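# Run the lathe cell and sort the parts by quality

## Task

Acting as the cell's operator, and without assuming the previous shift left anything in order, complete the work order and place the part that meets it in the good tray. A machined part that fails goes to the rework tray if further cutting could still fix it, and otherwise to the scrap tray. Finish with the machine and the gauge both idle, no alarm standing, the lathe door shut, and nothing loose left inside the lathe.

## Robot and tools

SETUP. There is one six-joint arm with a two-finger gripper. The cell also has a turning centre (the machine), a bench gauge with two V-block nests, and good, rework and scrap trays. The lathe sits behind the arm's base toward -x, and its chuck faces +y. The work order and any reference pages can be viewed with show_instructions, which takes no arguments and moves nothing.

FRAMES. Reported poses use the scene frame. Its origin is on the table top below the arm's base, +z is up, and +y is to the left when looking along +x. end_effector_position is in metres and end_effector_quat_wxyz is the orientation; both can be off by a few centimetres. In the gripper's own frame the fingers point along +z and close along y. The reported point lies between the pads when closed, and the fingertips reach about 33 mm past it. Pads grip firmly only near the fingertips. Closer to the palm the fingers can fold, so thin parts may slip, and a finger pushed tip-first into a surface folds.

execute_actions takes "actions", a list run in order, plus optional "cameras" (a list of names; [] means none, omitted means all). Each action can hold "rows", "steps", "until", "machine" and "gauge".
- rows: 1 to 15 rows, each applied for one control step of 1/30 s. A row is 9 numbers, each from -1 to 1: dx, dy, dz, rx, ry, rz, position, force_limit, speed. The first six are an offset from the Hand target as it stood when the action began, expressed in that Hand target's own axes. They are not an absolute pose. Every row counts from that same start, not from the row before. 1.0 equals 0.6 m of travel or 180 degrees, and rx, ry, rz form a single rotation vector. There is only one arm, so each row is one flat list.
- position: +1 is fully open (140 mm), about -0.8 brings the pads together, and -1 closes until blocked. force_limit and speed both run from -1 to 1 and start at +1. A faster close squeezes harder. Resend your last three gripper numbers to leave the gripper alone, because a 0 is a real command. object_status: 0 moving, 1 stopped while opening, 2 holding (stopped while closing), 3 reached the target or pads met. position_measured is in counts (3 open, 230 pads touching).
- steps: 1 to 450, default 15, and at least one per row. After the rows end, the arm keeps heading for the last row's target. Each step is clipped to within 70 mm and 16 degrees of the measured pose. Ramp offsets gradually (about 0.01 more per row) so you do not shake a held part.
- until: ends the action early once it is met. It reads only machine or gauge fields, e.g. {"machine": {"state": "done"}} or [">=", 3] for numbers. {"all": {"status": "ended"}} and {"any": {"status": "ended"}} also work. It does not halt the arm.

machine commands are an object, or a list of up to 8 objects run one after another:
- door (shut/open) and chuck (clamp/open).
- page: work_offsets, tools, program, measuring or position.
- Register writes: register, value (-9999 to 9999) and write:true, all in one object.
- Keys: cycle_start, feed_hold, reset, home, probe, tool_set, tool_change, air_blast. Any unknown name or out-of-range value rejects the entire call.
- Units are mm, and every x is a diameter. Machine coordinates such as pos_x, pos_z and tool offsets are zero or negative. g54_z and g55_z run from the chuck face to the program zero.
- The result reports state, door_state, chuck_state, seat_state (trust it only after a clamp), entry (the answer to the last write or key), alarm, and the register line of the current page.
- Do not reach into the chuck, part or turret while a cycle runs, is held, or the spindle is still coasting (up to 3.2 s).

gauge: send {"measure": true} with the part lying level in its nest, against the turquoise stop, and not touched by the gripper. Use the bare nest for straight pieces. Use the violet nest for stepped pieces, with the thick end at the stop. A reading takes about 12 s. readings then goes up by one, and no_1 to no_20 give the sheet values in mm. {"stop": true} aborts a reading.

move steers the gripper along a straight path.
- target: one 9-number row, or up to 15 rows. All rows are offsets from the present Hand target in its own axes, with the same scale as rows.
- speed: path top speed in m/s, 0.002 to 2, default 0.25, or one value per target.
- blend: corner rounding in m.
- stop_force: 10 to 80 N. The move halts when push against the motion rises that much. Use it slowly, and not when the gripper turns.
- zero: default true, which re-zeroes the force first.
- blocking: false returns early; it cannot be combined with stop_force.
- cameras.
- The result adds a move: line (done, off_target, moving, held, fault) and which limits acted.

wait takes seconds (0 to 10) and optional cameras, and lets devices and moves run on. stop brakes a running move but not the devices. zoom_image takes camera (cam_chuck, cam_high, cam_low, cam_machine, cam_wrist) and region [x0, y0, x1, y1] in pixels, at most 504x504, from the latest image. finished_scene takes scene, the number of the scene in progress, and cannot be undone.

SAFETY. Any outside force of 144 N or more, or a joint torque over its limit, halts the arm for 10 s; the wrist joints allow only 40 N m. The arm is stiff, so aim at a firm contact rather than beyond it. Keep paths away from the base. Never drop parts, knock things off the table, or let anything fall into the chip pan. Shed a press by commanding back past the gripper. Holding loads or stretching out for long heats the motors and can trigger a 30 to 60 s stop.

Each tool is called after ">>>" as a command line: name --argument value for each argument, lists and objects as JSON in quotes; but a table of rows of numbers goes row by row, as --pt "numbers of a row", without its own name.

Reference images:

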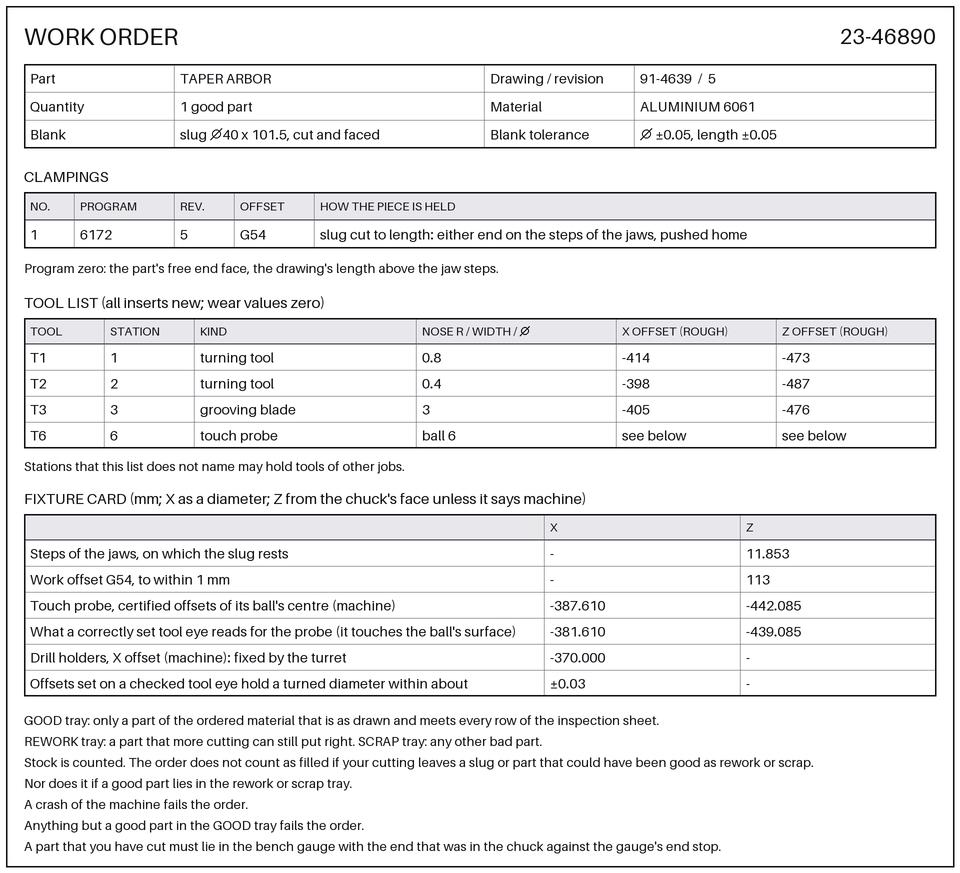

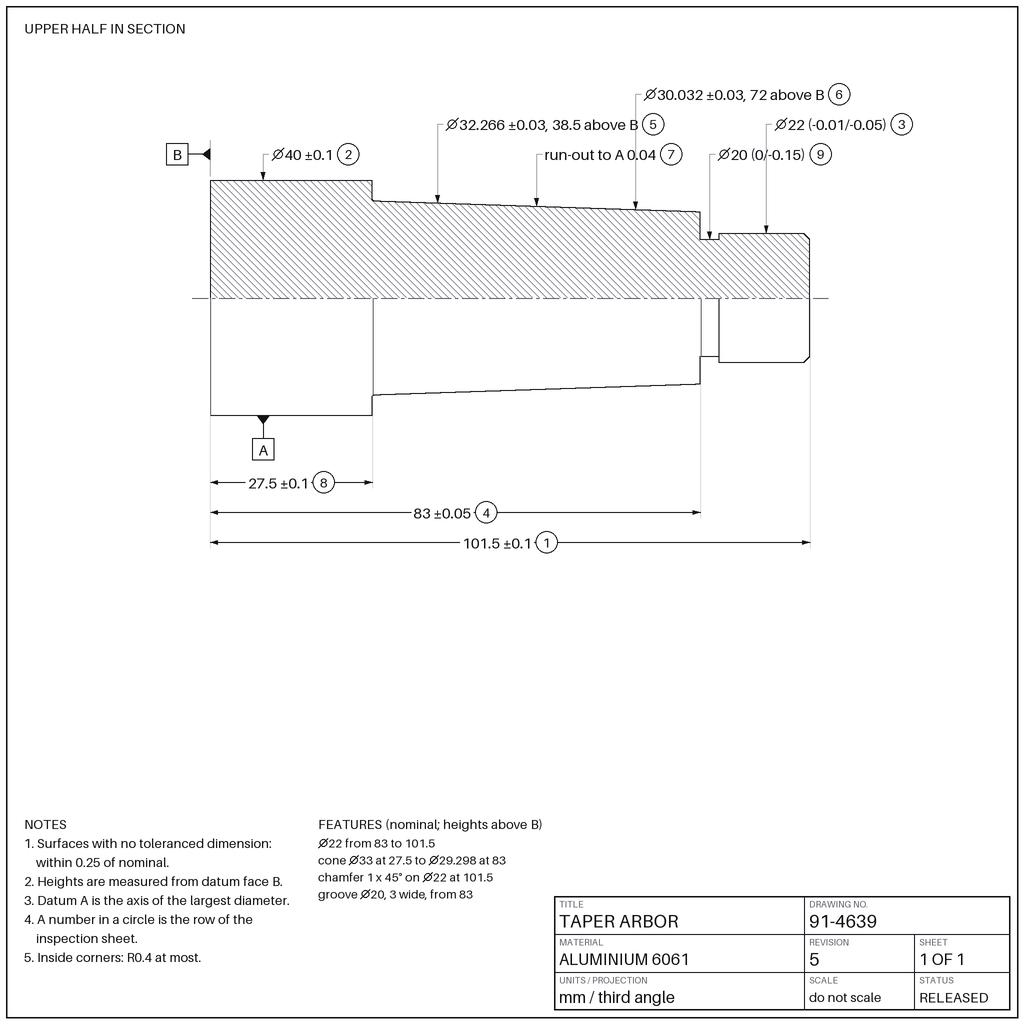

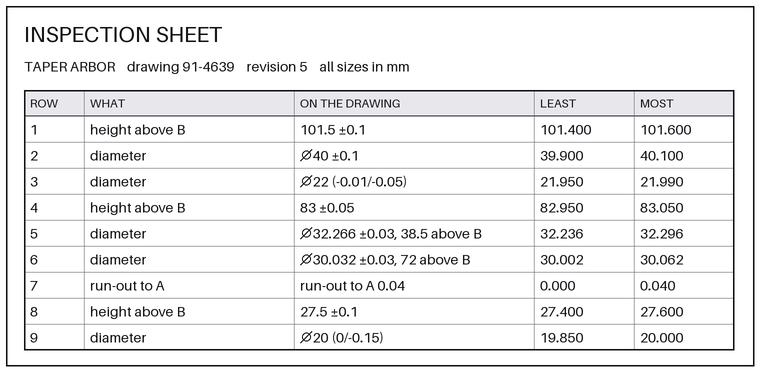

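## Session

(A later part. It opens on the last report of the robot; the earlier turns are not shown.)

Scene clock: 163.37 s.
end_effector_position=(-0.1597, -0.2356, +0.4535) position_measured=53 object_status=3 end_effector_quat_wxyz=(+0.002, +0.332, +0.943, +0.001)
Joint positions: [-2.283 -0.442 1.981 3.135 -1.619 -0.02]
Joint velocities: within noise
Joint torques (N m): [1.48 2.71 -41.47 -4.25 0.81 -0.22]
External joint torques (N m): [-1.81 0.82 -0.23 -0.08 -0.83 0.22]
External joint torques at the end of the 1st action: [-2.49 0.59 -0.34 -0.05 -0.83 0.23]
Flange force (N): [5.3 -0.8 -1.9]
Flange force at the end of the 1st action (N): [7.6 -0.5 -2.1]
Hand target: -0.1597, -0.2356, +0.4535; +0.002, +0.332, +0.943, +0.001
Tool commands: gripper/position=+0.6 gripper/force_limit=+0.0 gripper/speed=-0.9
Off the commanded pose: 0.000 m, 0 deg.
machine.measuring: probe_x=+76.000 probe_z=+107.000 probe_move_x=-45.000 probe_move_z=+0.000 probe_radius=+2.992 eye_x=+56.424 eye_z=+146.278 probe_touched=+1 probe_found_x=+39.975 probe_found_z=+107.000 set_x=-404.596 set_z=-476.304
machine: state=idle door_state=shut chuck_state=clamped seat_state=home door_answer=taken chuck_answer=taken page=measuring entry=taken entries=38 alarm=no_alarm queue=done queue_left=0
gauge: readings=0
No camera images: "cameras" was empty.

>>> execute_actions --actions '[{"machine":[{"home":true},{"door":"open"}],"steps":240,"until":{"machine":{"door_state":"open"}}}]' --cameras '["cam_machine"]'

>>> move --target '[0.2545,0.0447,0,0,0,0.172,0.6,0,-0.9]' --speed 0.3 --cameras '[]'

>>> move --target '[0,-0.433,-0.083,0.5,0,0,0.6,0,-0.9]' --speed 0.3 --cameras '[]'

>>> move --target '[0.108,0.33,0.195,0,0.1133,0,0.6,0,-0.9]' --speed 0.25 --cameras '["cam_chuck"]'

Scene clock: 166.23 s.
end_effector_position=(-0.1597, -0.2356, +0.4535) position_measured=53 object_status=3 end_effector_quat_wxyz=(+0.002, +0.332, +0.943, +0.001)
Joint positions: [-2.283 -0.442 1.981 3.135 -1.619 -0.02]
Joint velocities: within noise
Joint torques (N m): [1.08 2.68 -41.53 -4.24 0.82 -0.25]
External joint torques (N m): [-1.41 0.84 -0.18 -0.09 -0.84 0.25]
Flange force (N): [3.9 -0.8 -1.9]
Hand target: -0.1597, -0.2356, +0.4535; +0.002, +0.332, +0.943, +0.001
Tool commands: gripper/position=+0.6 gripper/force_limit=+0.0 gripper/speed=-0.9
Off the commanded pose: 0.000 m, 0 deg.
machine.measuring: probe_x=+76.000 probe_z=+107.000 probe_move_x=-45.000 probe_move_z=+0.000 probe_radius=+2.992 eye_x=+56.424 eye_z=+146.278 probe_touched=+1 probe_found_x=+39.975 probe_found_z=+107.000 set_x=-404.596 set_z=-476.304
machine: state=idle door_state=open chuck_state=clamped seat_state=home door_answer=taken chuck_answer=taken page=measuring entry=taken entries=39 alarm=no_alarm queue=running queue_left=0
gauge: readings=0
Images, in order (width x height): cam_machine 672x504.

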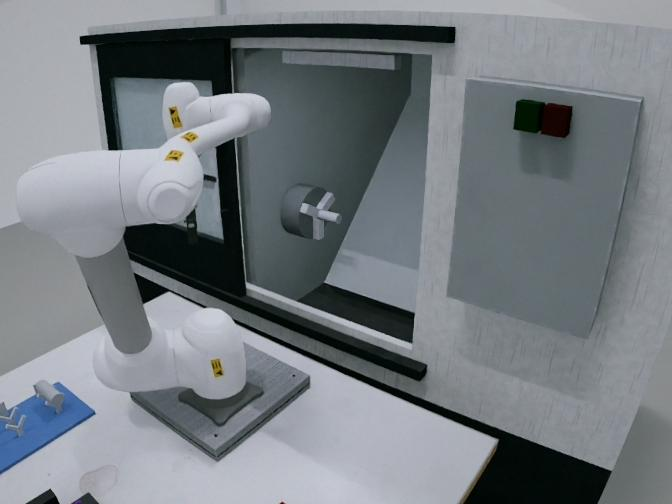

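Scene clock: 167.63 s.
end_effector_position=(-0.2619, -0.1190, +0.4531) position_measured=53 object_status=3 end_effector_quat_wxyz=(+0.002, +0.572, +0.820, +0.001)
Joint positions: [-2.815 -0.444 1.979 3.128 -1.616 -0.012]
Joint velocities: within noise
Joint torques (N m): [2.67 2.27 -41.62 -4.32 0.89 -0.27]
External joint torques (N m): [-2.83 0.89 -0.09 -0.01 -0.91 0.27]
Flange force (N): [8.6 -0.8 -1.7]
Hand target: -0.2619, -0.1190, +0.4531; +0.002, +0.572, +0.820, +0.001
Off the commanded pose: 0.000 m, 0 deg.
machine.measuring: probe_x=+76.000 probe_z=+107.000 probe_move_x=-45.000 probe_move_z=+0.000 probe_radius=+2.992 eye_x=+56.424 eye_z=+146.278 probe_touched=+1 probe_found_x=+39.975 probe_found_z=+107.000 set_x=-404.596 set_z=-476.304
machine: state=idle door_state=open chuck_state=clamped seat_state=home door_answer=taken chuck_answer=taken page=measuring entry=taken entries=39 alarm=no_alarm queue=done queue_left=0
gauge: readings=0
move: done
No camera images: "cameras" was empty.

Scene clock: 171.03 s.
end_effector_position=(-0.5059, -0.2090, +0.5017) position_measured=53 object_status=3 end_effector_quat_wxyz=(-0.403, +0.406, +0.581, -0.579)
Joint positions: [-2.836 -0.471 2.515 3.07 0.463 0.051]
Joint velocities: within noise
Joint torques (N m): [2.09 6.27 -40.13 -3.84 3.58 -0.23]
External joint torques (N m): [-2.35 0.95 -0.02 0.03 -0.86 0.18]
Flange force (N): [0.0 0.0 0.0]
Hand target: -0.5059, -0.2090, +0.5017; -0.403, +0.406, +0.581, -0.579
Off the commanded pose: 0.000 m, 0 deg.
machine.measuring: probe_x=+76.000 probe_z=+107.000 probe_move_x=-45.000 probe_move_z=+0.000 probe_radius=+2.992 eye_x=+56.424 eye_z=+146.278 probe_touched=+1 probe_found_x=+39.975 probe_found_z=+107.000 set_x=-404.596 set_z=-476.304
machine: state=idle door_state=open chuck_state=clamped seat_state=home door_answer=taken chuck_answer=taken page=measuring entry=taken entries=39 alarm=no_alarm queue=done queue_left=0
gauge: readings=0
move: done
No camera images: "cameras" was empty.

Scene clock: 172.50 s.
end_effector_position=(-0.6372, -0.1886, +0.3032) position_measured=53 object_status=3 end_effector_quat_wxyz=(+0.500, -0.502, -0.501, +0.498)
Joint positions: [-2.688 0.208 2.507 3.654 1.188 -0.22]
Joint velocities: within noise
Joint torques (N m): [2.31 -39.9 -17.94 -2.22 3.31 -0.32]
External joint torques (N m): [-2 1.2 -0.1 0.12 -0.65 0.27]
Flange force (N): [4.2 1.6 4.2]
Hand target: -0.6372, -0.1886, +0.3031; +0.500, -0.502, -0.501, +0.498
Off the commanded pose: 0.000 m, 0 deg.
machine.measuring: probe_x=+76.000 probe_z=+107.000 probe_move_x=-45.000 probe_move_z=+0.000 probe_radius=+2.992 eye_x=+56.424 eye_z=+146.278 probe_touched=+1 probe_found_x=+39.975 probe_found_z=+107.000 set_x=-404.596 set_z=-476.304
machine: state=idle door_state=open chuck_state=clamped seat_state=home door_answer=taken chuck_answer=taken page=measuring entry=taken entries=39 alarm=no_alarm queue=done queue_left=0
gauge: readings=0
move: done
Images, in order (width x height): cam_chuck 672x504.

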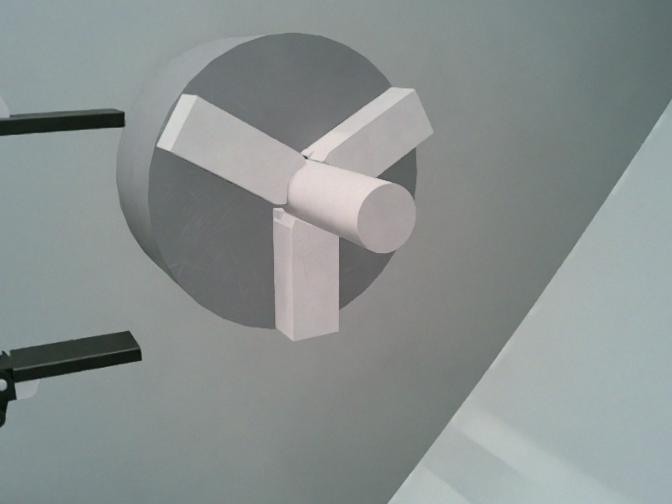

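>>> move --target '[0.0003,0.0004,0.1935,0,0,0,0.6,0,-0.9]' --speed 0.15 --cameras '[]'

>>> execute_actions --actions '[{"rows":[[0,0,0,0,0,0,-1,-1,-1]],"steps":105},{"machine":{"chuck":"open"},"steps":80},{"rows":[[0,0,0,0,0,0,-0.98,0,-1]],"steps":30}]' --cameras '["cam_chuck"]'

Scene clock: 174.17 s.
end_effector_position=(-0.7533, -0.1881, +0.3023) position_measured=53 object_status=3 end_effector_quat_wxyz=(+0.500, -0.502, -0.501, +0.498)
Joint positions: [-2.802 0.321 2.324 3.545 1.103 -0.204]
Joint velocities: within noise
Joint torques (N m): [1.66 -55.46 -20.95 -2.3 3.49 -0.34]
External joint torques (N m): [-1.1 2.41 -0.17 -0.08 -0.82 0.29]
Flange force (N): [1.6 3.2 4.2]
Hand target: -0.7533, -0.1881, +0.3023; +0.500, -0.502, -0.501, +0.498
Off the commanded pose: 0.000 m, 0 deg.
machine.measuring: probe_x=+76.000 probe_z=+107.000 probe_move_x=-45.000 probe_move_z=+0.000 probe_radius=+2.992 eye_x=+56.424 eye_z=+146.278 probe_touched=+1 probe_found_x=+39.975 probe_found_z=+107.000 set_x=-404.596 set_z=-476.304
machine: state=idle door_state=open chuck_state=clamped seat_state=home door_answer=taken chuck_answer=taken page=measuring entry=taken entries=39 alarm=no_alarm queue=done queue_left=0
gauge: readings=0
move: done
No camera images: "cameras" was empty.

Scene clock: 181.53 s.
end_effector_position=(-0.7533, -0.1881, +0.3023) position_measured=180 object_status=2 end_effector_quat_wxyz=(+0.500, -0.502, -0.501, +0.498)
Joint positions: [-2.802 0.321 2.324 3.545 1.103 -0.204]
Joint velocities: within noise
Joint torques (N m): [2.29 -58.26 -23.14 -2.57 4.64 -0.27]
External joint torques (N m): [-1.75 5.13 1.92 0.17 -1.93 0.22]
External joint torques at the end of the 1st action: [0.65 -9.12 -3.78 -0.97 3.9 0.3]
External joint torques at the end of the 2nd action: [-2 5.12 1.57 0.18 -2 0.18]
Flange force (N): [2.7 6.7 4.5]
Flange force at the end of the 1st action (N): [2.2 -10.0 -5.4]
Flange force at the end of the 2nd action (N): [2.8 6.4 5.3]
Hand target: -0.7533, -0.1881, +0.3023; +0.500, -0.502, -0.501, +0.498
Off the commanded pose: 0.000 m, 0 deg.
machine.measuring: probe_x=+76.000 probe_z=+107.000 probe_move_x=-45.000 probe_move_z=+0.000 probe_radius=+2.992 eye_x=+56.424 eye_z=+146.278 probe_touched=+1 probe_found_x=+39.975 probe_found_z=+107.000 set_x=-404.596 set_z=-476.304
machine: state=idle door_state=open chuck_state=open seat_state=open door_answer=taken chuck_answer=taken page=measuring entry=taken entries=39 alarm=no_alarm queue=done queue_left=0
gauge: readings=0
Images, in order (width x height): cam_chuck 672x504.

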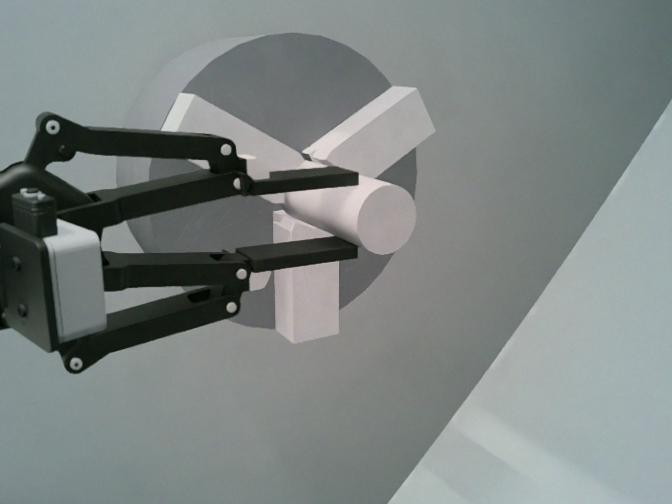

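>>> move --target '[0.142,0,0,0,0,0,-0.98,0,-1]' --speed 0.05 --cameras '[]'

>>> move --pt "-0.012 -0.02 -0.195 0 0 0 -0.98 0 -1" --pt "-0.175 -0.329 -0.4148 0 -0.1133 0 -0.98 0 -1" --speed 0.15 --cameras '[]'

>>> move --target '[0,0.082,-0.433,-0.5,0,0,-0.98,0,-1]' --speed 0.25 --cameras '[]'

>>> move --pt "-0.2407 0.0917 0 0 0 -0.172 -0.98 0 -1" --pt "-0.404 0.2933 0 0 0 -0.344 -0.98 0 -1" --pt "-0.5923 0.7473 0 0 0 -0.6 -0.98 0 -1" --speed 0.25 --blend 0.03 --cameras '["cam_machine","cam_wrist"]'

Scene clock: 183.97 s.
end_effector_position=(-0.7531, -0.1030, +0.3024) position_measured=180 object_status=2 end_effector_quat_wxyz=(+0.500, -0.502, -0.501, +0.498)
Joint positions: [-2.986 0.287 2.376 3.337 1.095 -0.105]
Joint velocities: within noise
Joint torques (N m): [2.61 -55.33 -23.1 -2.39 4.72 -0.31]
External joint torques (N m): [-2.01 5.19 1.75 0.17 -1.98 0.27]
Flange force (N): [3.8 6.8 4.6]
Hand target: -0.7531, -0.1029, +0.3024; +0.500, -0.502, -0.501, +0.498
Off the commanded pose: 0.000 m, 0 deg.
machine.measuring: probe_x=+76.000 probe_z=+107.000 probe_move_x=-45.000 probe_move_z=+0.000 probe_radius=+2.992 eye_x=+56.424 eye_z=+146.278 probe_touched=+1 probe_found_x=+39.975 probe_found_z=+107.000 set_x=-404.596 set_z=-476.304
machine: state=idle door_state=open chuck_state=open seat_state=open door_answer=taken chuck_answer=taken page=measuring entry=taken entries=39 alarm=no_alarm queue=done queue_left=0
gauge: readings=0
move: done
No camera images: "cameras" was empty.

Scene clock: 187.03 s.
end_effector_position=(-0.5054, -0.2086, +0.5009) position_measured=180 object_status=2 end_effector_quat_wxyz=(-0.403, +0.406, +0.581, -0.579)
Joint positions: [-2.837 -0.472 2.517 3.068 0.465 0.053]
Joint velocities: within noise
Joint torques (N m): [1.65 4.46 -42.74 -3.63 4.73 -0.4]
External joint torques (N m): [-1.91 2.78 2.6 -0.17 -1.98 0.36]
Flange force (N): [0.0 0.0 0.0]
Hand target: -0.5054, -0.2086, +0.5009; -0.403, +0.406, +0.581, -0.579
Off the commanded pose: 0.000 m, 0 deg.
machine.measuring: probe_x=+76.000 probe_z=+107.000 probe_move_x=-45.000 probe_move_z=+0.000 probe_radius=+2.992 eye_x=+56.424 eye_z=+146.278 probe_touched=+1 probe_found_x=+39.975 probe_found_z=+107.000 set_x=-404.596 set_z=-476.304
machine: state=idle door_state=open chuck_state=open seat_state=open door_answer=taken chuck_answer=taken page=measuring entry=taken entries=39 alarm=no_alarm queue=done queue_left=0
gauge: readings=0
move: done
No camera images: "cameras" was empty.

Scene clock: 190.63 s.
end_effector_position=(-0.2614, -0.1187, +0.4529) position_measured=180 object_status=2 end_effector_quat_wxyz=(+0.002, +0.572, +0.820, +0.001)
Joint positions: [-2.816 -0.445 1.98 3.128 -1.617 -0.013]
Joint velocities: within noise
Joint torques (N m): [1.69 1.44 -43.34 -4.28 0.87 -0.3]
External joint torques (N m): [-1.85 1.8 1.65 -0.05 -0.89 0.3]
Flange force (N): [5.2 -0.8 1.4]
Hand target: -0.2614, -0.1187, +0.4528; +0.002, +0.572, +0.820, +0.001
Off the commanded pose: 0.000 m, 0 deg.
machine.measuring: probe_x=+76.000 probe_z=+107.000 probe_move_x=-45.000 probe_move_z=+0.000 probe_radius=+2.992 eye_x=+56.424 eye_z=+146.278 probe_touched=+1 probe_found_x=+39.975 probe_found_z=+107.000 set_x=-404.596 set_z=-476.304
machine: state=idle door_state=open chuck_state=open seat_state=open door_answer=taken chuck_answer=taken page=measuring entry=taken entries=39 alarm=no_alarm queue=done queue_left=0
gauge: readings=0
move: done
No camera images: "cameras" was empty.

Scene clock: 194.87 s.
end_effector_position=(+0.2822, -0.2969, +0.4553) position_measured=180 object_status=2 end_effector_quat_wxyz=(+0.002, -0.328, +0.945, -0.001)
Joint positions: [-0.932 -0.233 1.846 3.156 -1.538 -0.014]
Joint velocities: within noise
Joint torques (N m): [0.18 -20.07 -43.53 -4.21 0.84 -0.29]
External joint torques (N m): [-0.65 3.1 1.79 -0.12 -0.85 0.29]
Flange force (N): [0.8 -2.6 1.8]
Hand target: +0.2823, -0.2969, +0.4553; +0.002, -0.328, +0.945, -0.001
Off the commanded pose: 0.000 m, 0 deg.
machine.measuring: probe_x=+76.000 probe_z=+107.000 probe_move_x=-45.000 probe_move_z=+0.000 probe_radius=+2.992 eye_x=+56.424 eye_z=+146.278 probe_touched=+1 probe_found_x=+39.975 probe_found_z=+107.000 set_x=-404.596 set_z=-476.304
machine: state=idle door_state=open chuck_state=open seat_state=open door_answer=taken chuck_answer=taken page=measuring entry=taken entries=39 alarm=no_alarm queue=done queue_left=0
gauge: readings=0
move: done
Images, in order (width x height): cam_machine 672x504, cam_wrist 672x504.

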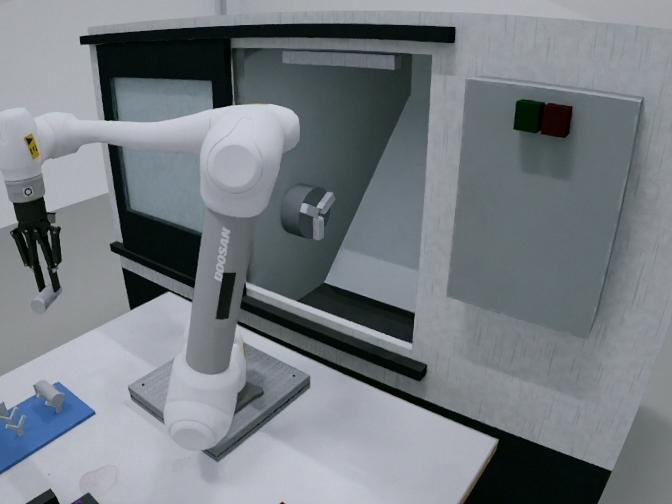

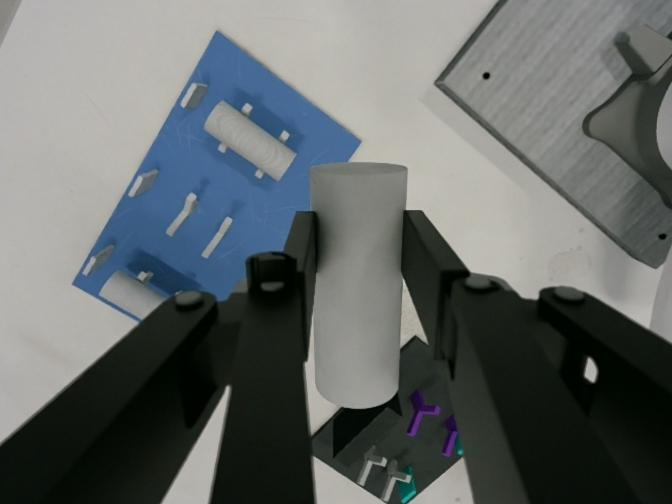

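>>> move --target '[-0.1372,-0.3401,0.34,0,0,-0.2928,-0.98,0,-1]' --speed 0.25 --cameras '["cam_wrist"]'

Scene clock: 197.87 s.
end_effector_position=(+0.4742, -0.4061, +0.2522) position_measured=180 object_status=2 end_effector_quat_wxyz=(-0.002, +0.713, -0.701, +0.002)
Joint positions: [-0.791 0.194 1.808 3.158 -1.147 -0.799]
Joint velocities: within noise
Joint torques (N m): [0.94 -61.29 -39.55 -3.85 0.66 -0.29]
External joint torques (N m): [-1.71 4.14 1.46 -0.08 -0.63 0.29]
Flange force (N): [4.2 -1.1 3.3]
Hand target: +0.4742, -0.4061, +0.2521; -0.002, +0.713, -0.701, +0.002
Off the commanded pose: 0.000 m, 0 deg.
machine.measuring: probe_x=+76.000 probe_z=+107.000 probe_move_x=-45.000 probe_move_z=+0.000 probe_radius=+2.992 eye_x=+56.424 eye_z=+146.278 probe_touched=+1 probe_found_x=+39.975 probe_found_z=+107.000 set_x=-404.596 set_z=-476.304
machine: state=idle door_state=open chuck_state=open seat_state=open door_answer=taken chuck_answer=taken page=measuring entry=taken entries=39 alarm=no_alarm queue=done queue_left=0
gauge: readings=0
move: done
Images, in order (width x height): cam_wrist 672x504.

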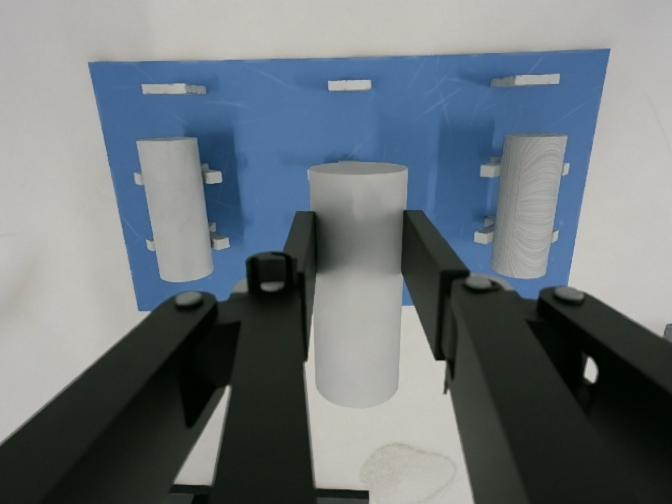

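>>> move --target '[0.0,0.001,0.19,0,0,0,-0.98,0,-1]' --speed 0.12 --cameras '["cam_wrist"]'

>>> move --target '[0.0,0,0.06,0,0,0,-0.98,0,-1]' --speed 0.012 --stop_force 10 --cameras '["cam_wrist"]'

Scene clock: 199.50 s.
end_effector_position=(+0.4741, -0.4060, +0.1382) position_measured=180 object_status=2 end_effector_quat_wxyz=(-0.002, +0.713, -0.701, +0.002)
Joint positions: [-0.789 0.29 1.919 3.16 -0.94 -0.801]
Joint velocities: within noise
Joint torques (N m): [0.61 -67.26 -35.14 -3.39 0.73 -0.19]
External joint torques (N m): [-1.49 4.84 1.38 -0.1 -0.7 0.19]
Flange force (N): [4.5 -1.8 4.7]
Hand target: +0.4741, -0.4060, +0.1381; -0.002, +0.713, -0.701, +0.002
Off the commanded pose: 0.000 m, 0 deg.
machine.measuring: probe_x=+76.000 probe_z=+107.000 probe_move_x=-45.000 probe_move_z=+0.000 probe_radius=+2.992 eye_x=+56.424 eye_z=+146.278 probe_touched=+1 probe_found_x=+39.975 probe_found_z=+107.000 set_x=-404.596 set_z=-476.304
machine: state=idle door_state=open chuck_state=open seat_state=open door_answer=taken chuck_answer=taken page=measuring entry=taken entries=39 alarm=no_alarm queue=done queue_left=0
gauge: readings=0
move: done
Images, in order (width x height): cam_wrist 672x504.

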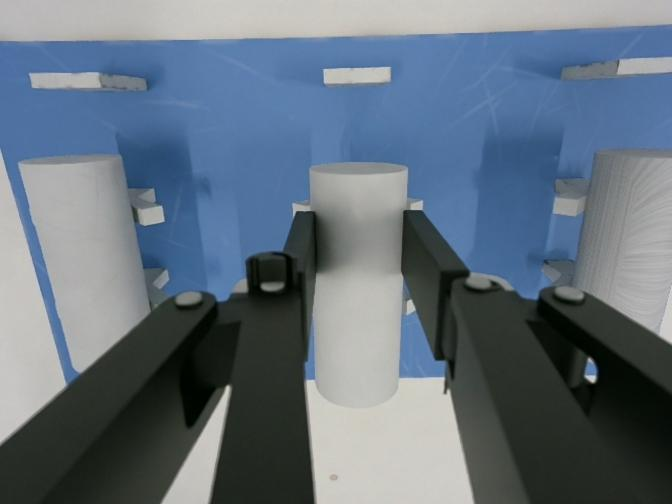

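Scene clock: 202.03 s.
end_effector_position=(+0.4742, -0.4060, +0.1149) position_measured=180 object_status=2 end_effector_quat_wxyz=(-0.002, +0.713, -0.701, +0.002)
Joint positions: [-0.788 0.315 1.937 3.161 -0.897 -0.801]
Joint velocities: within noise
Joint torques (N m): [2.44 -49.81 -27.3 -2.6 4.37 -0.22]
External joint torques (N m): [-3.42 -13.89 -5.36 -0.78 -4.34 0.22]
Flange force (N): [-0.6 7.8 -27.0]
Hand target: +0.4742, -0.4060, +0.1148; -0.002, +0.713, -0.701, +0.002 (not the last commanded pose)
Off the commanded pose: 0.013 m, 0 deg.
machine.measuring: probe_x=+76.000 probe_z=+107.000 probe_move_x=-45.000 probe_move_z=+0.000 probe_radius=+2.992 eye_x=+56.424 eye_z=+146.278 probe_touched=+1 probe_found_x=+39.975 probe_found_z=+107.000 set_x=-404.596 set_z=-476.304
machine: state=idle door_state=open chuck_state=open seat_state=open door_answer=taken chuck_answer=taken page=measuring entry=taken entries=39 alarm=no_alarm queue=done queue_left=0
gauge: readings=0
move: contact
Images, in order (width x height): cam_wrist 672x504.

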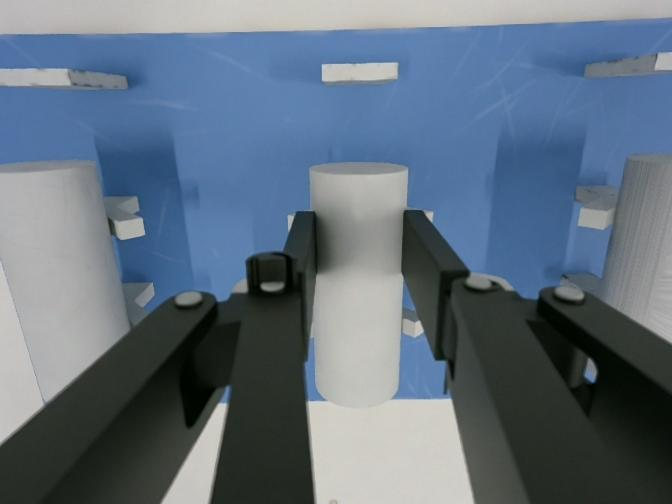

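>>> move --target '[0.0,0.0003,-0.0005,0,0,0,-0.98,0,-1]' --speed 0.01 --cameras '[]'

>>> execute_actions --actions '[{"rows":[[0,0,0,0,0,0,0.4,0,-0.9]],"steps":60}]' --cameras '[]'

>>> move --target '[0.0,0.0,-0.25,0,0,0,0.4,0,-0.9]' --speed 0.12 --cameras '["cam_wrist"]'

Scene clock: 202.93 s.
end_effector_position=(+0.4741, -0.4060, +0.1151) position_measured=180 object_status=2 end_effector_quat_wxyz=(-0.002, +0.713, -0.701, +0.002)
Joint positions: [-0.788 0.314 1.937 3.161 -0.897 -0.802]
Joint velocities: within noise
Joint torques (N m): [1.05 -64.98 -30.82 -3.19 1.12 -0.3]
External joint torques (N m): [-2.07 1.42 -1.74 -0.17 -1.09 0.3]
Flange force (N): [6.0 -2.4 -1.8]
Hand target: +0.4740, -0.4060, +0.1151; -0.002, +0.713, -0.701, +0.002
Off the commanded pose: 0.000 m, 0 deg.
machine.measuring: probe_x=+76.000 probe_z=+107.000 probe_move_x=-45.000 probe_move_z=+0.000 probe_radius=+2.992 eye_x=+56.424 eye_z=+146.278 probe_touched=+1 probe_found_x=+39.975 probe_found_z=+107.000 set_x=-404.596 set_z=-476.304
machine: state=idle door_state=open chuck_state=open seat_state=open door_answer=taken chuck_answer=taken page=measuring entry=taken entries=39 alarm=no_alarm queue=done queue_left=0
gauge: readings=0
move: done
No camera images: "cameras" was empty.

Scene clock: 205.13 s.
end_effector_position=(+0.4740, -0.4060, +0.1151) position_measured=78 object_status=3 end_effector_quat_wxyz=(-0.002, +0.713, -0.701, +0.002)
Joint positions: [-0.788 0.314 1.937 3.161 -0.898 -0.802]
Joint velocities: within noise
Joint torques (N m): [0.4 -66.54 -32.03 -3.37 1 -0.34]
External joint torques (N m): [-1.41 2.91 -0.64 0 -0.97 0.34]
Flange force (N): [5.1 -3.0 0.8]
Hand target: +0.4740, -0.4060, +0.1151; -0.002, +0.713, -0.701, +0.002
Off the commanded pose: 0.000 m, 0 deg.
machine.measuring: probe_x=+76.000 probe_z=+107.000 probe_move_x=-45.000 probe_move_z=+0.000 probe_radius=+2.992 eye_x=+56.424 eye_z=+146.278 probe_touched=+1 probe_found_x=+39.975 probe_found_z=+107.000 set_x=-404.596 set_z=-476.304
machine: state=idle door_state=open chuck_state=open seat_state=open door_answer=taken chuck_answer=taken page=measuring entry=taken entries=39 alarm=no_alarm queue=done queue_left=0
gauge: readings=0
No camera images: "cameras" was empty.

Scene clock: 206.77 s.
end_effector_position=(+0.4733, -0.4061, +0.2651) position_measured=78 object_status=3 end_effector_quat_wxyz=(-0.002, +0.713, -0.701, +0.002)
Joint positions: [-0.792 0.185 1.794 3.158 -1.171 -0.8]
Joint velocities: within noise
Joint torques (N m): [0.63 -58.94 -37.97 -3.91 0.8 -0.29]
External joint torques (N m): [-1.49 2.45 -0.49 -0.06 -0.77 0.29]
Flange force (N): [4.6 -2.3 -0.4]
Hand target: +0.4734, -0.4061, +0.2651; -0.002, +0.713, -0.701, +0.002
Off the commanded pose: 0.000 m, 0 deg.
machine.measuring: probe_x=+76.000 probe_z=+107.000 probe_move_x=-45.000 probe_move_z=+0.000 probe_radius=+2.992 eye_x=+56.424 eye_z=+146.278 probe_touched=+1 probe_found_x=+39.975 probe_found_z=+107.000 set_x=-404.596 set_z=-476.304
machine: state=idle door_state=open chuck_state=open seat_state=open door_answer=taken chuck_answer=taken page=measuring entry=taken entries=39 alarm=no_alarm queue=done queue_left=0
gauge: readings=0
move: done
Images, in order (width x height): cam_wrist 672x504.

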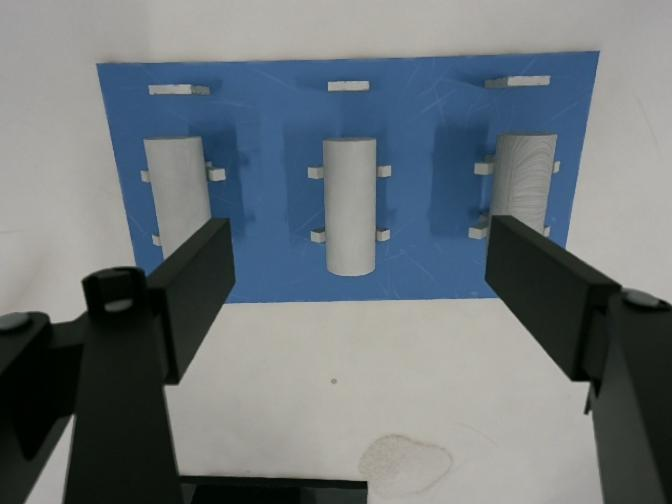

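>>> move --target '[0.004,-0.2167,0.1,0,0,0,0.6,0,-0.9]' --speed 0.2 --cameras '["cam_wrist"]'

Scene clock: 208.20 s.
end_effector_position=(+0.6036, -0.4063, +0.2058) position_measured=53 object_status=3 end_effector_quat_wxyz=(-0.002, +0.713, -0.701, +0.002)
Joint positions: [-0.665 0.377 1.653 3.159 -1.117 -0.674]
Joint velocities: within noise
Joint torques (N m): [1.12 -76.79 -37.3 -3.84 0.86 -0.28]
External joint torques (N m): [-2.22 1.83 -0.28 -0.05 -0.84 0.28]
Flange force (N): [4.3 -1.5 -0.4]
Hand target: +0.6037, -0.4063, +0.2057; -0.002, +0.713, -0.701, +0.002
Off the commanded pose: 0.000 m, 0 deg.
machine.measuring: probe_x=+76.000 probe_z=+107.000 probe_move_x=-45.000 probe_move_z=+0.000 probe_radius=+2.992 eye_x=+56.424 eye_z=+146.278 probe_touched=+1 probe_found_x=+39.975 probe_found_z=+107.000 set_x=-404.596 set_z=-476.304
machine: state=idle door_state=open chuck_state=open seat_state=open door_answer=taken chuck_answer=taken page=measuring entry=taken entries=39 alarm=no_alarm queue=done queue_left=0
gauge: readings=0
move: done
Images, in order (width x height): cam_wrist 672x504.

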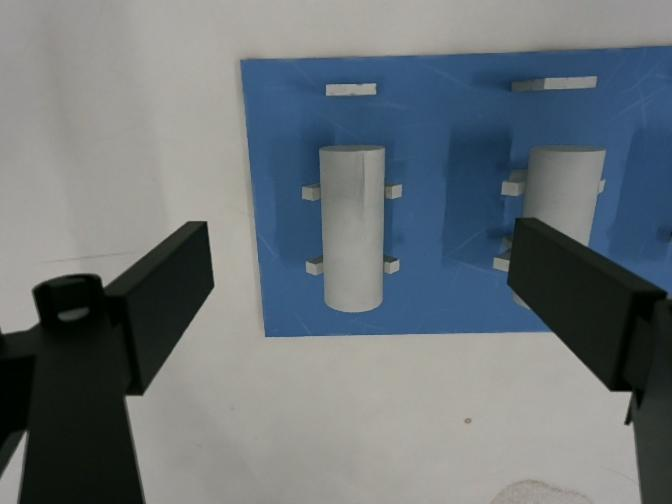

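>>> zoom_image --camera "cam_wrist" --region '[290, 120, 420, 330]'

Scaled by 2.400 from the camera's 672x504 image, which has a finer 960x720 frame.

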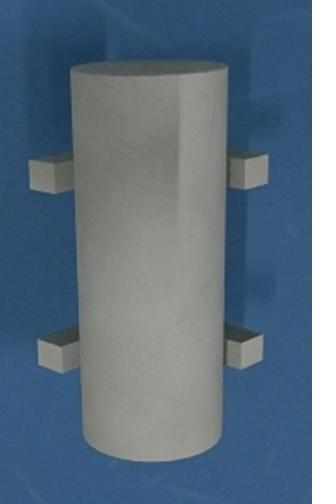

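>>> move --target '[0.0,0.001,0.1525,0,0,0,0.6,0,-0.9]' --speed 0.1 --cameras '["cam_wrist"]'

Scene clock: 209.90 s.
end_effector_position=(+0.6035, -0.4063, +0.1143) position_measured=53 object_status=3 end_effector_quat_wxyz=(-0.002, +0.713, -0.701, +0.002)
Joint positions: [-0.664 0.452 1.73 3.161 -0.965 -0.676]
Joint velocities: within noise
Joint torques (N m): [0.8 -82.57 -34.16 -3.48 0.97 -0.24]
External joint torques (N m): [-1.94 3.73 -0.29 -0.08 -0.94 0.24]
Flange force (N): [5.6 -3.7 1.7]
Hand target: +0.6035, -0.4063, +0.1142; -0.002, +0.713, -0.701, +0.002
Off the commanded pose: 0.000 m, 0 deg.
machine.measuring: probe_x=+76.000 probe_z=+107.000 probe_move_x=-45.000 probe_move_z=+0.000 probe_radius=+2.992 eye_x=+56.424 eye_z=+146.278 probe_touched=+1 probe_found_x=+39.975 probe_found_z=+107.000 set_x=-404.596 set_z=-476.304
machine: state=idle door_state=open chuck_state=open seat_state=open door_answer=taken chuck_answer=taken page=measuring entry=taken entries=39 alarm=no_alarm queue=done queue_left=0
gauge: readings=0
move: done
Images, in order (width x height): cam_wrist 672x504.

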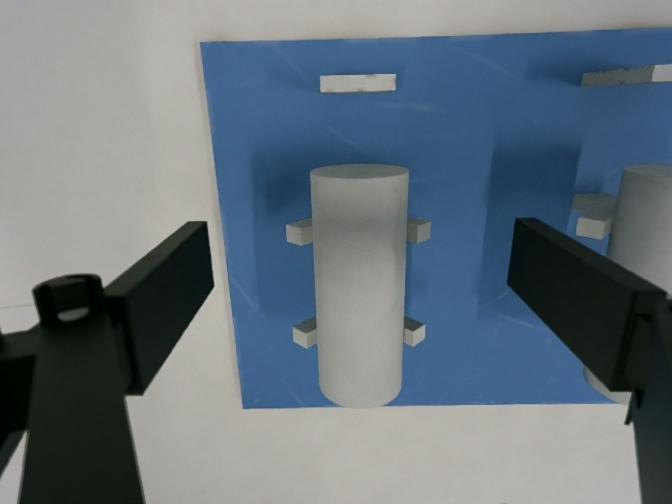

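>>> zoom_image --camera "cam_wrist" --region '[290, 140, 430, 245]'

>>> zoom_image --camera "cam_wrist" --region '[290, 330, 430, 435]'

Scaled by 3.600 from the camera's 672x504 image, which has a finer 960x720 frame.

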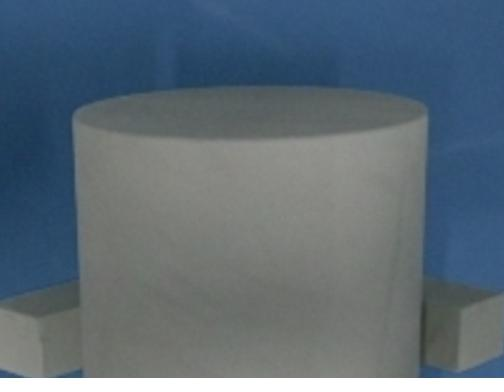

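Scaled by 3.600 from the camera's 672x504 image, which has a finer 960x720 frame.

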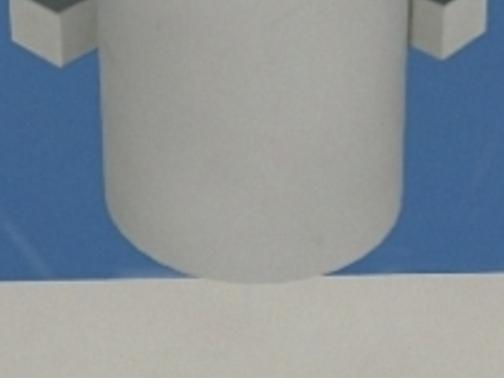

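>>> execute_actions --actions '[{"rows":[[0,0,0,0,0,0,-0.98,0,-1]],"steps":110}]' --cameras '[]'

>>> move --target '[0,0,-0.1,0,0,0,-0.98,0,-1]' --speed 0.06 --cameras '["cam_wrist"]'

>>> zoom_image --camera "cam_wrist" --region '[290, 140, 430, 245]'

>>> zoom_image --camera "cam_wrist" --region '[290, 330, 430, 435]'

Scene clock: 214.60 s.
end_effector_position=(+0.6035, -0.4063, +0.1142) position_measured=180 object_status=2 end_effector_quat_wxyz=(-0.002, +0.713, -0.701, +0.002)
Joint positions: [-0.664 0.452 1.73 3.161 -0.965 -0.676]
Joint velocities: within noise
Joint torques (N m): [11.16 -68.71 -38.74 1.69 8.74 -0.06]
External joint torques (N m): [-12.24 -10.09 4.34 -5.25 -8.71 0.06]
Flange force (N): [3.8 23.2 -21.0]
Hand target: +0.6035, -0.4063, +0.1142; -0.002, +0.713, -0.701, +0.002
Off the commanded pose: 0.000 m, 0 deg.
machine.measuring: probe_x=+76.000 probe_z=+107.000 probe_move_x=-45.000 probe_move_z=+0.000 probe_radius=+2.992 eye_x=+56.424 eye_z=+146.278 probe_touched=+1 probe_found_x=+39.975 probe_found_z=+107.000 set_x=-404.596 set_z=-476.304
machine: state=idle door_state=open chuck_state=open seat_state=open door_answer=taken chuck_answer=taken page=measuring entry=taken entries=39 alarm=no_alarm queue=done queue_left=0
gauge: readings=0
No camera images: "cameras" was empty.

Scene clock: 215.93 s.
end_effector_position=(+0.6032, -0.4063, +0.1742) position_measured=180 object_status=2 end_effector_quat_wxyz=(-0.002, +0.713, -0.701, +0.002)
Joint positions: [-0.665 0.4 1.682 3.16 -1.064 -0.675]
Joint velocities: within noise
Joint torques (N m): [0.99 -82.09 -37.56 -3.66 0.82 -0.3]
External joint torques (N m): [-2.13 6.11 1.05 -0.12 -0.8 0.3]
Flange force (N): [6.1 -4.1 4.4]
Hand target: +0.6032, -0.4063, +0.1742; -0.002, +0.713, -0.701, +0.002
Off the commanded pose: 0.000 m, 0 deg.
machine.measuring: probe_x=+76.000 probe_z=+107.000 probe_move_x=-45.000 probe_move_z=+0.000 probe_radius=+2.992 eye_x=+56.424 eye_z=+146.278 probe_touched=+1 probe_found_x=+39.975 probe_found_z=+107.000 set_x=-404.596 set_z=-476.304
machine: state=idle door_state=open chuck_state=open seat_state=open door_answer=taken chuck_answer=taken page=measuring entry=taken entries=39 alarm=no_alarm queue=done queue_left=0
gauge: readings=0
move: done
Images, in order (width x height): cam_wrist 672x504.

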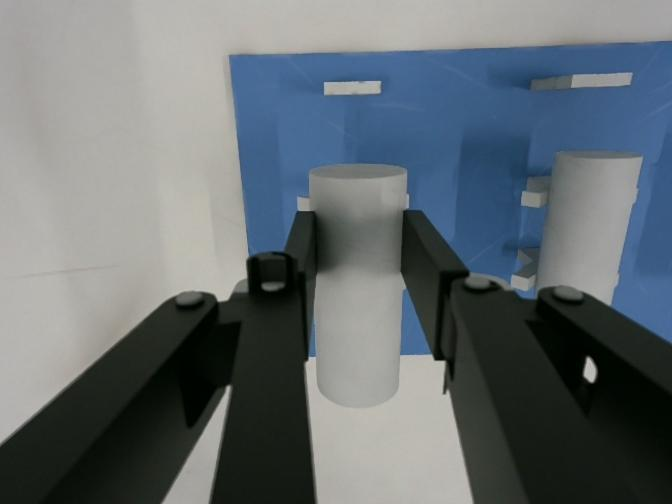

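Scaled by 3.600 from the camera's 672x504 image, which has a finer 960x720 frame.

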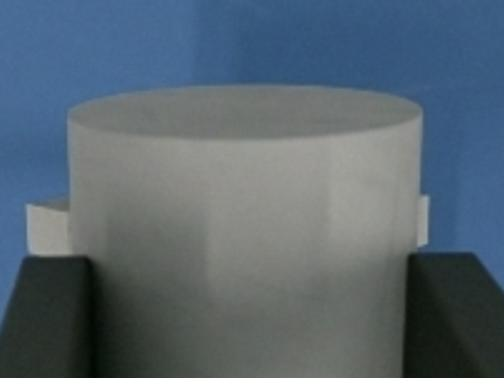

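Scaled by 3.600 from the camera's 672x504 image, which has a finer 960x720 frame.

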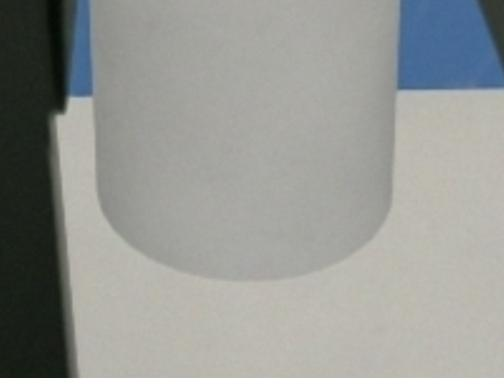

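>>> move --pt "0 0 -0.2 0 0 0 -0.98 0 -1" --pt "-0.6754 -0.088 -0.26 0 0 0.012 -0.98 0 -1" --speed 0.25 --blend 0.03 --cameras '["cam_wrist"]'

Scene clock: 219.07 s.
end_effector_position=(+0.6485, -0.0004, +0.3306) position_measured=180 object_status=2 end_effector_quat_wxyz=(-0.002, +0.700, -0.715, +0.001)
Joint positions: [-0.084 0.174 1.67 3.159 -1.293 -0.052]
Joint velocities: within noise
Joint torques (N m): [-0.04 -62.98 -41.45 -4.07 0.8 -0.24]
External joint torques (N m): [-0.83 4.81 1.24 -0.11 -0.8 0.24]
Flange force (N): [0.9 -5.4 2.4]
Hand target: +0.6485, -0.0003, +0.3306; -0.002, +0.700, -0.714, +0.001
Off the commanded pose: 0.000 m, 0 deg.
machine.measuring: probe_x=+76.000 probe_z=+107.000 probe_move_x=-45.000 probe_move_z=+0.000 probe_radius=+2.992 eye_x=+56.424 eye_z=+146.278 probe_touched=+1 probe_found_x=+39.975 probe_found_z=+107.000 set_x=-404.596 set_z=-476.304
machine: state=idle door_state=open chuck_state=open seat_state=open door_answer=taken chuck_answer=taken page=measuring entry=taken entries=39 alarm=no_alarm queue=done queue_left=0
gauge: readings=0
move: done
Images, in order (width x height): cam_wrist 672x504.

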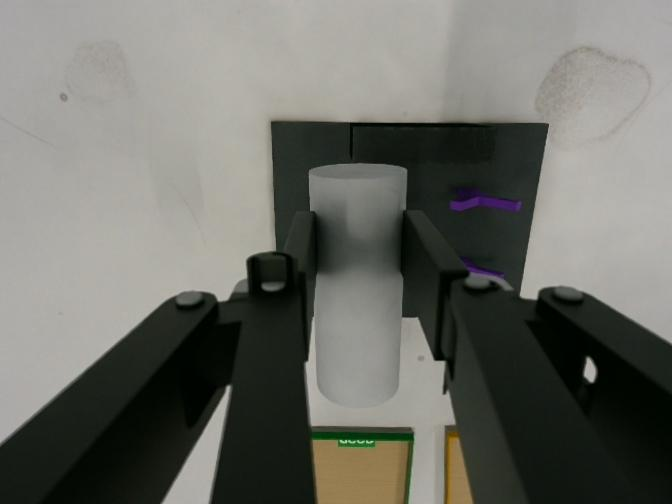

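>>> move --pt "-0.0758 0.0025 0.12 0 0 0.002 -0.98 0 -1" --pt "-0.0758 0.0025 0.32 0 0 0.002 -0.98 0 -1" --speed 0.15 --cameras '["cam_wrist","cam_low"]'

Scene clock: 221.60 s.
end_effector_position=(+0.6489, +0.0453, +0.1386) position_measured=180 object_status=2 end_effector_quat_wxyz=(-0.002, +0.697, -0.717, +0.001)
Joint positions: [-0.009 0.312 1.872 3.161 -0.952 0.022]
Joint velocities: within noise
Joint torques (N m): [0.69 -71.67 -35.37 -3.57 0.71 -0.22]
External joint torques (N m): [-1.62 5.85 1.27 0.03 -0.71 0.22]
Flange force (N): [1.7 -6.0 5.4]
Hand target: +0.6489, +0.0453, +0.1386; -0.002, +0.697, -0.717, +0.001
Off the commanded pose: 0.000 m, 0 deg.
machine.measuring: probe_x=+76.000 probe_z=+107.000 probe_move_x=-45.000 probe_move_z=+0.000 probe_radius=+2.992 eye_x=+56.424 eye_z=+146.278 probe_touched=+1 probe_found_x=+39.975 probe_found_z=+107.000 set_x=-404.596 set_z=-476.304
machine: state=idle door_state=open chuck_state=open seat_state=open door_answer=taken chuck_answer=taken page=measuring entry=taken entries=39 alarm=no_alarm queue=done queue_left=0
gauge: readings=0
move: done
Images, in order (width x height): cam_low 672x504, cam_wrist 672x504.

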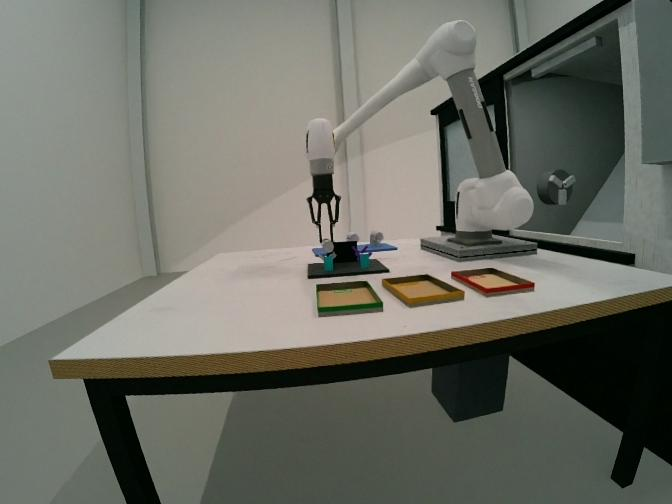

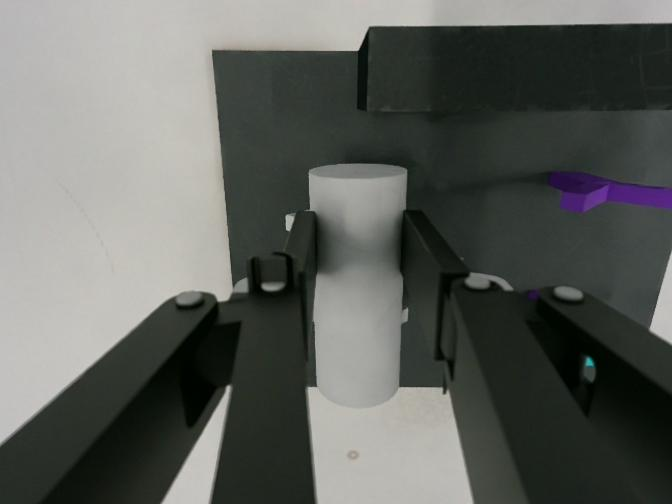

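>>> move --target '[0,0,0.07,0,0,0,-0.98,0,-1]' --speed 0.015 --stop_force 10 --cameras '["cam_wrist"]'

Scene clock: 224.00 s.
end_effector_position=(+0.6492, +0.0453, +0.1153) position_measured=180 object_status=2 end_effector_quat_wxyz=(-0.002, +0.697, -0.717, +0.002)
Joint positions: [-0.009 0.335 1.89 3.162 -0.911 0.022]
Joint velocities: within noise
Joint torques (N m): [2.84 -56.45 -21.55 -3.01 -0.32 -0.31]
External joint torques (N m): [-3.73 -10.66 -11.5 -0.42 0.32 0.31]
Flange force (N): [4.2 -8.3 -19.1]
Hand target: +0.6491, +0.0453, +0.1153; -0.002, +0.697, -0.717, +0.002 (not the last commanded pose)
Off the commanded pose: 0.019 m, 0 deg.
machine.measuring: probe_x=+76.000 probe_z=+107.000 probe_move_x=-45.000 probe_move_z=+0.000 probe_radius=+2.992 eye_x=+56.424 eye_z=+146.278 probe_touched=+1 probe_found_x=+39.975 probe_found_z=+107.000 set_x=-404.596 set_z=-476.304
machine: state=idle door_state=open chuck_state=open seat_state=open door_answer=taken chuck_answer=taken page=measuring entry=taken entries=39 alarm=no_alarm queue=done queue_left=0
gauge: readings=0
move: contact
Images, in order (width x height): cam_wrist 672x504.

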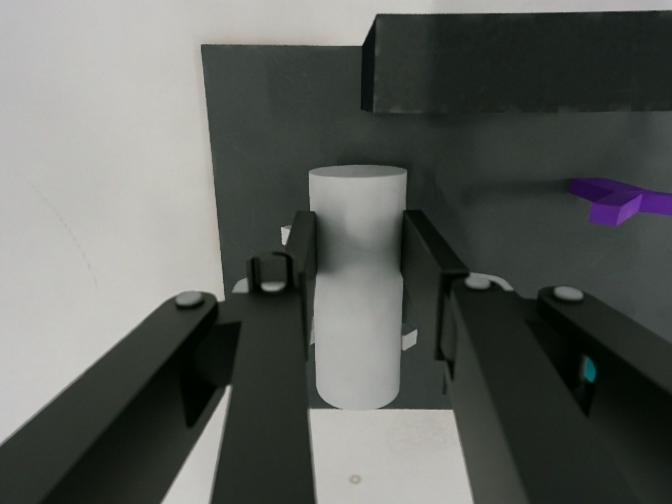

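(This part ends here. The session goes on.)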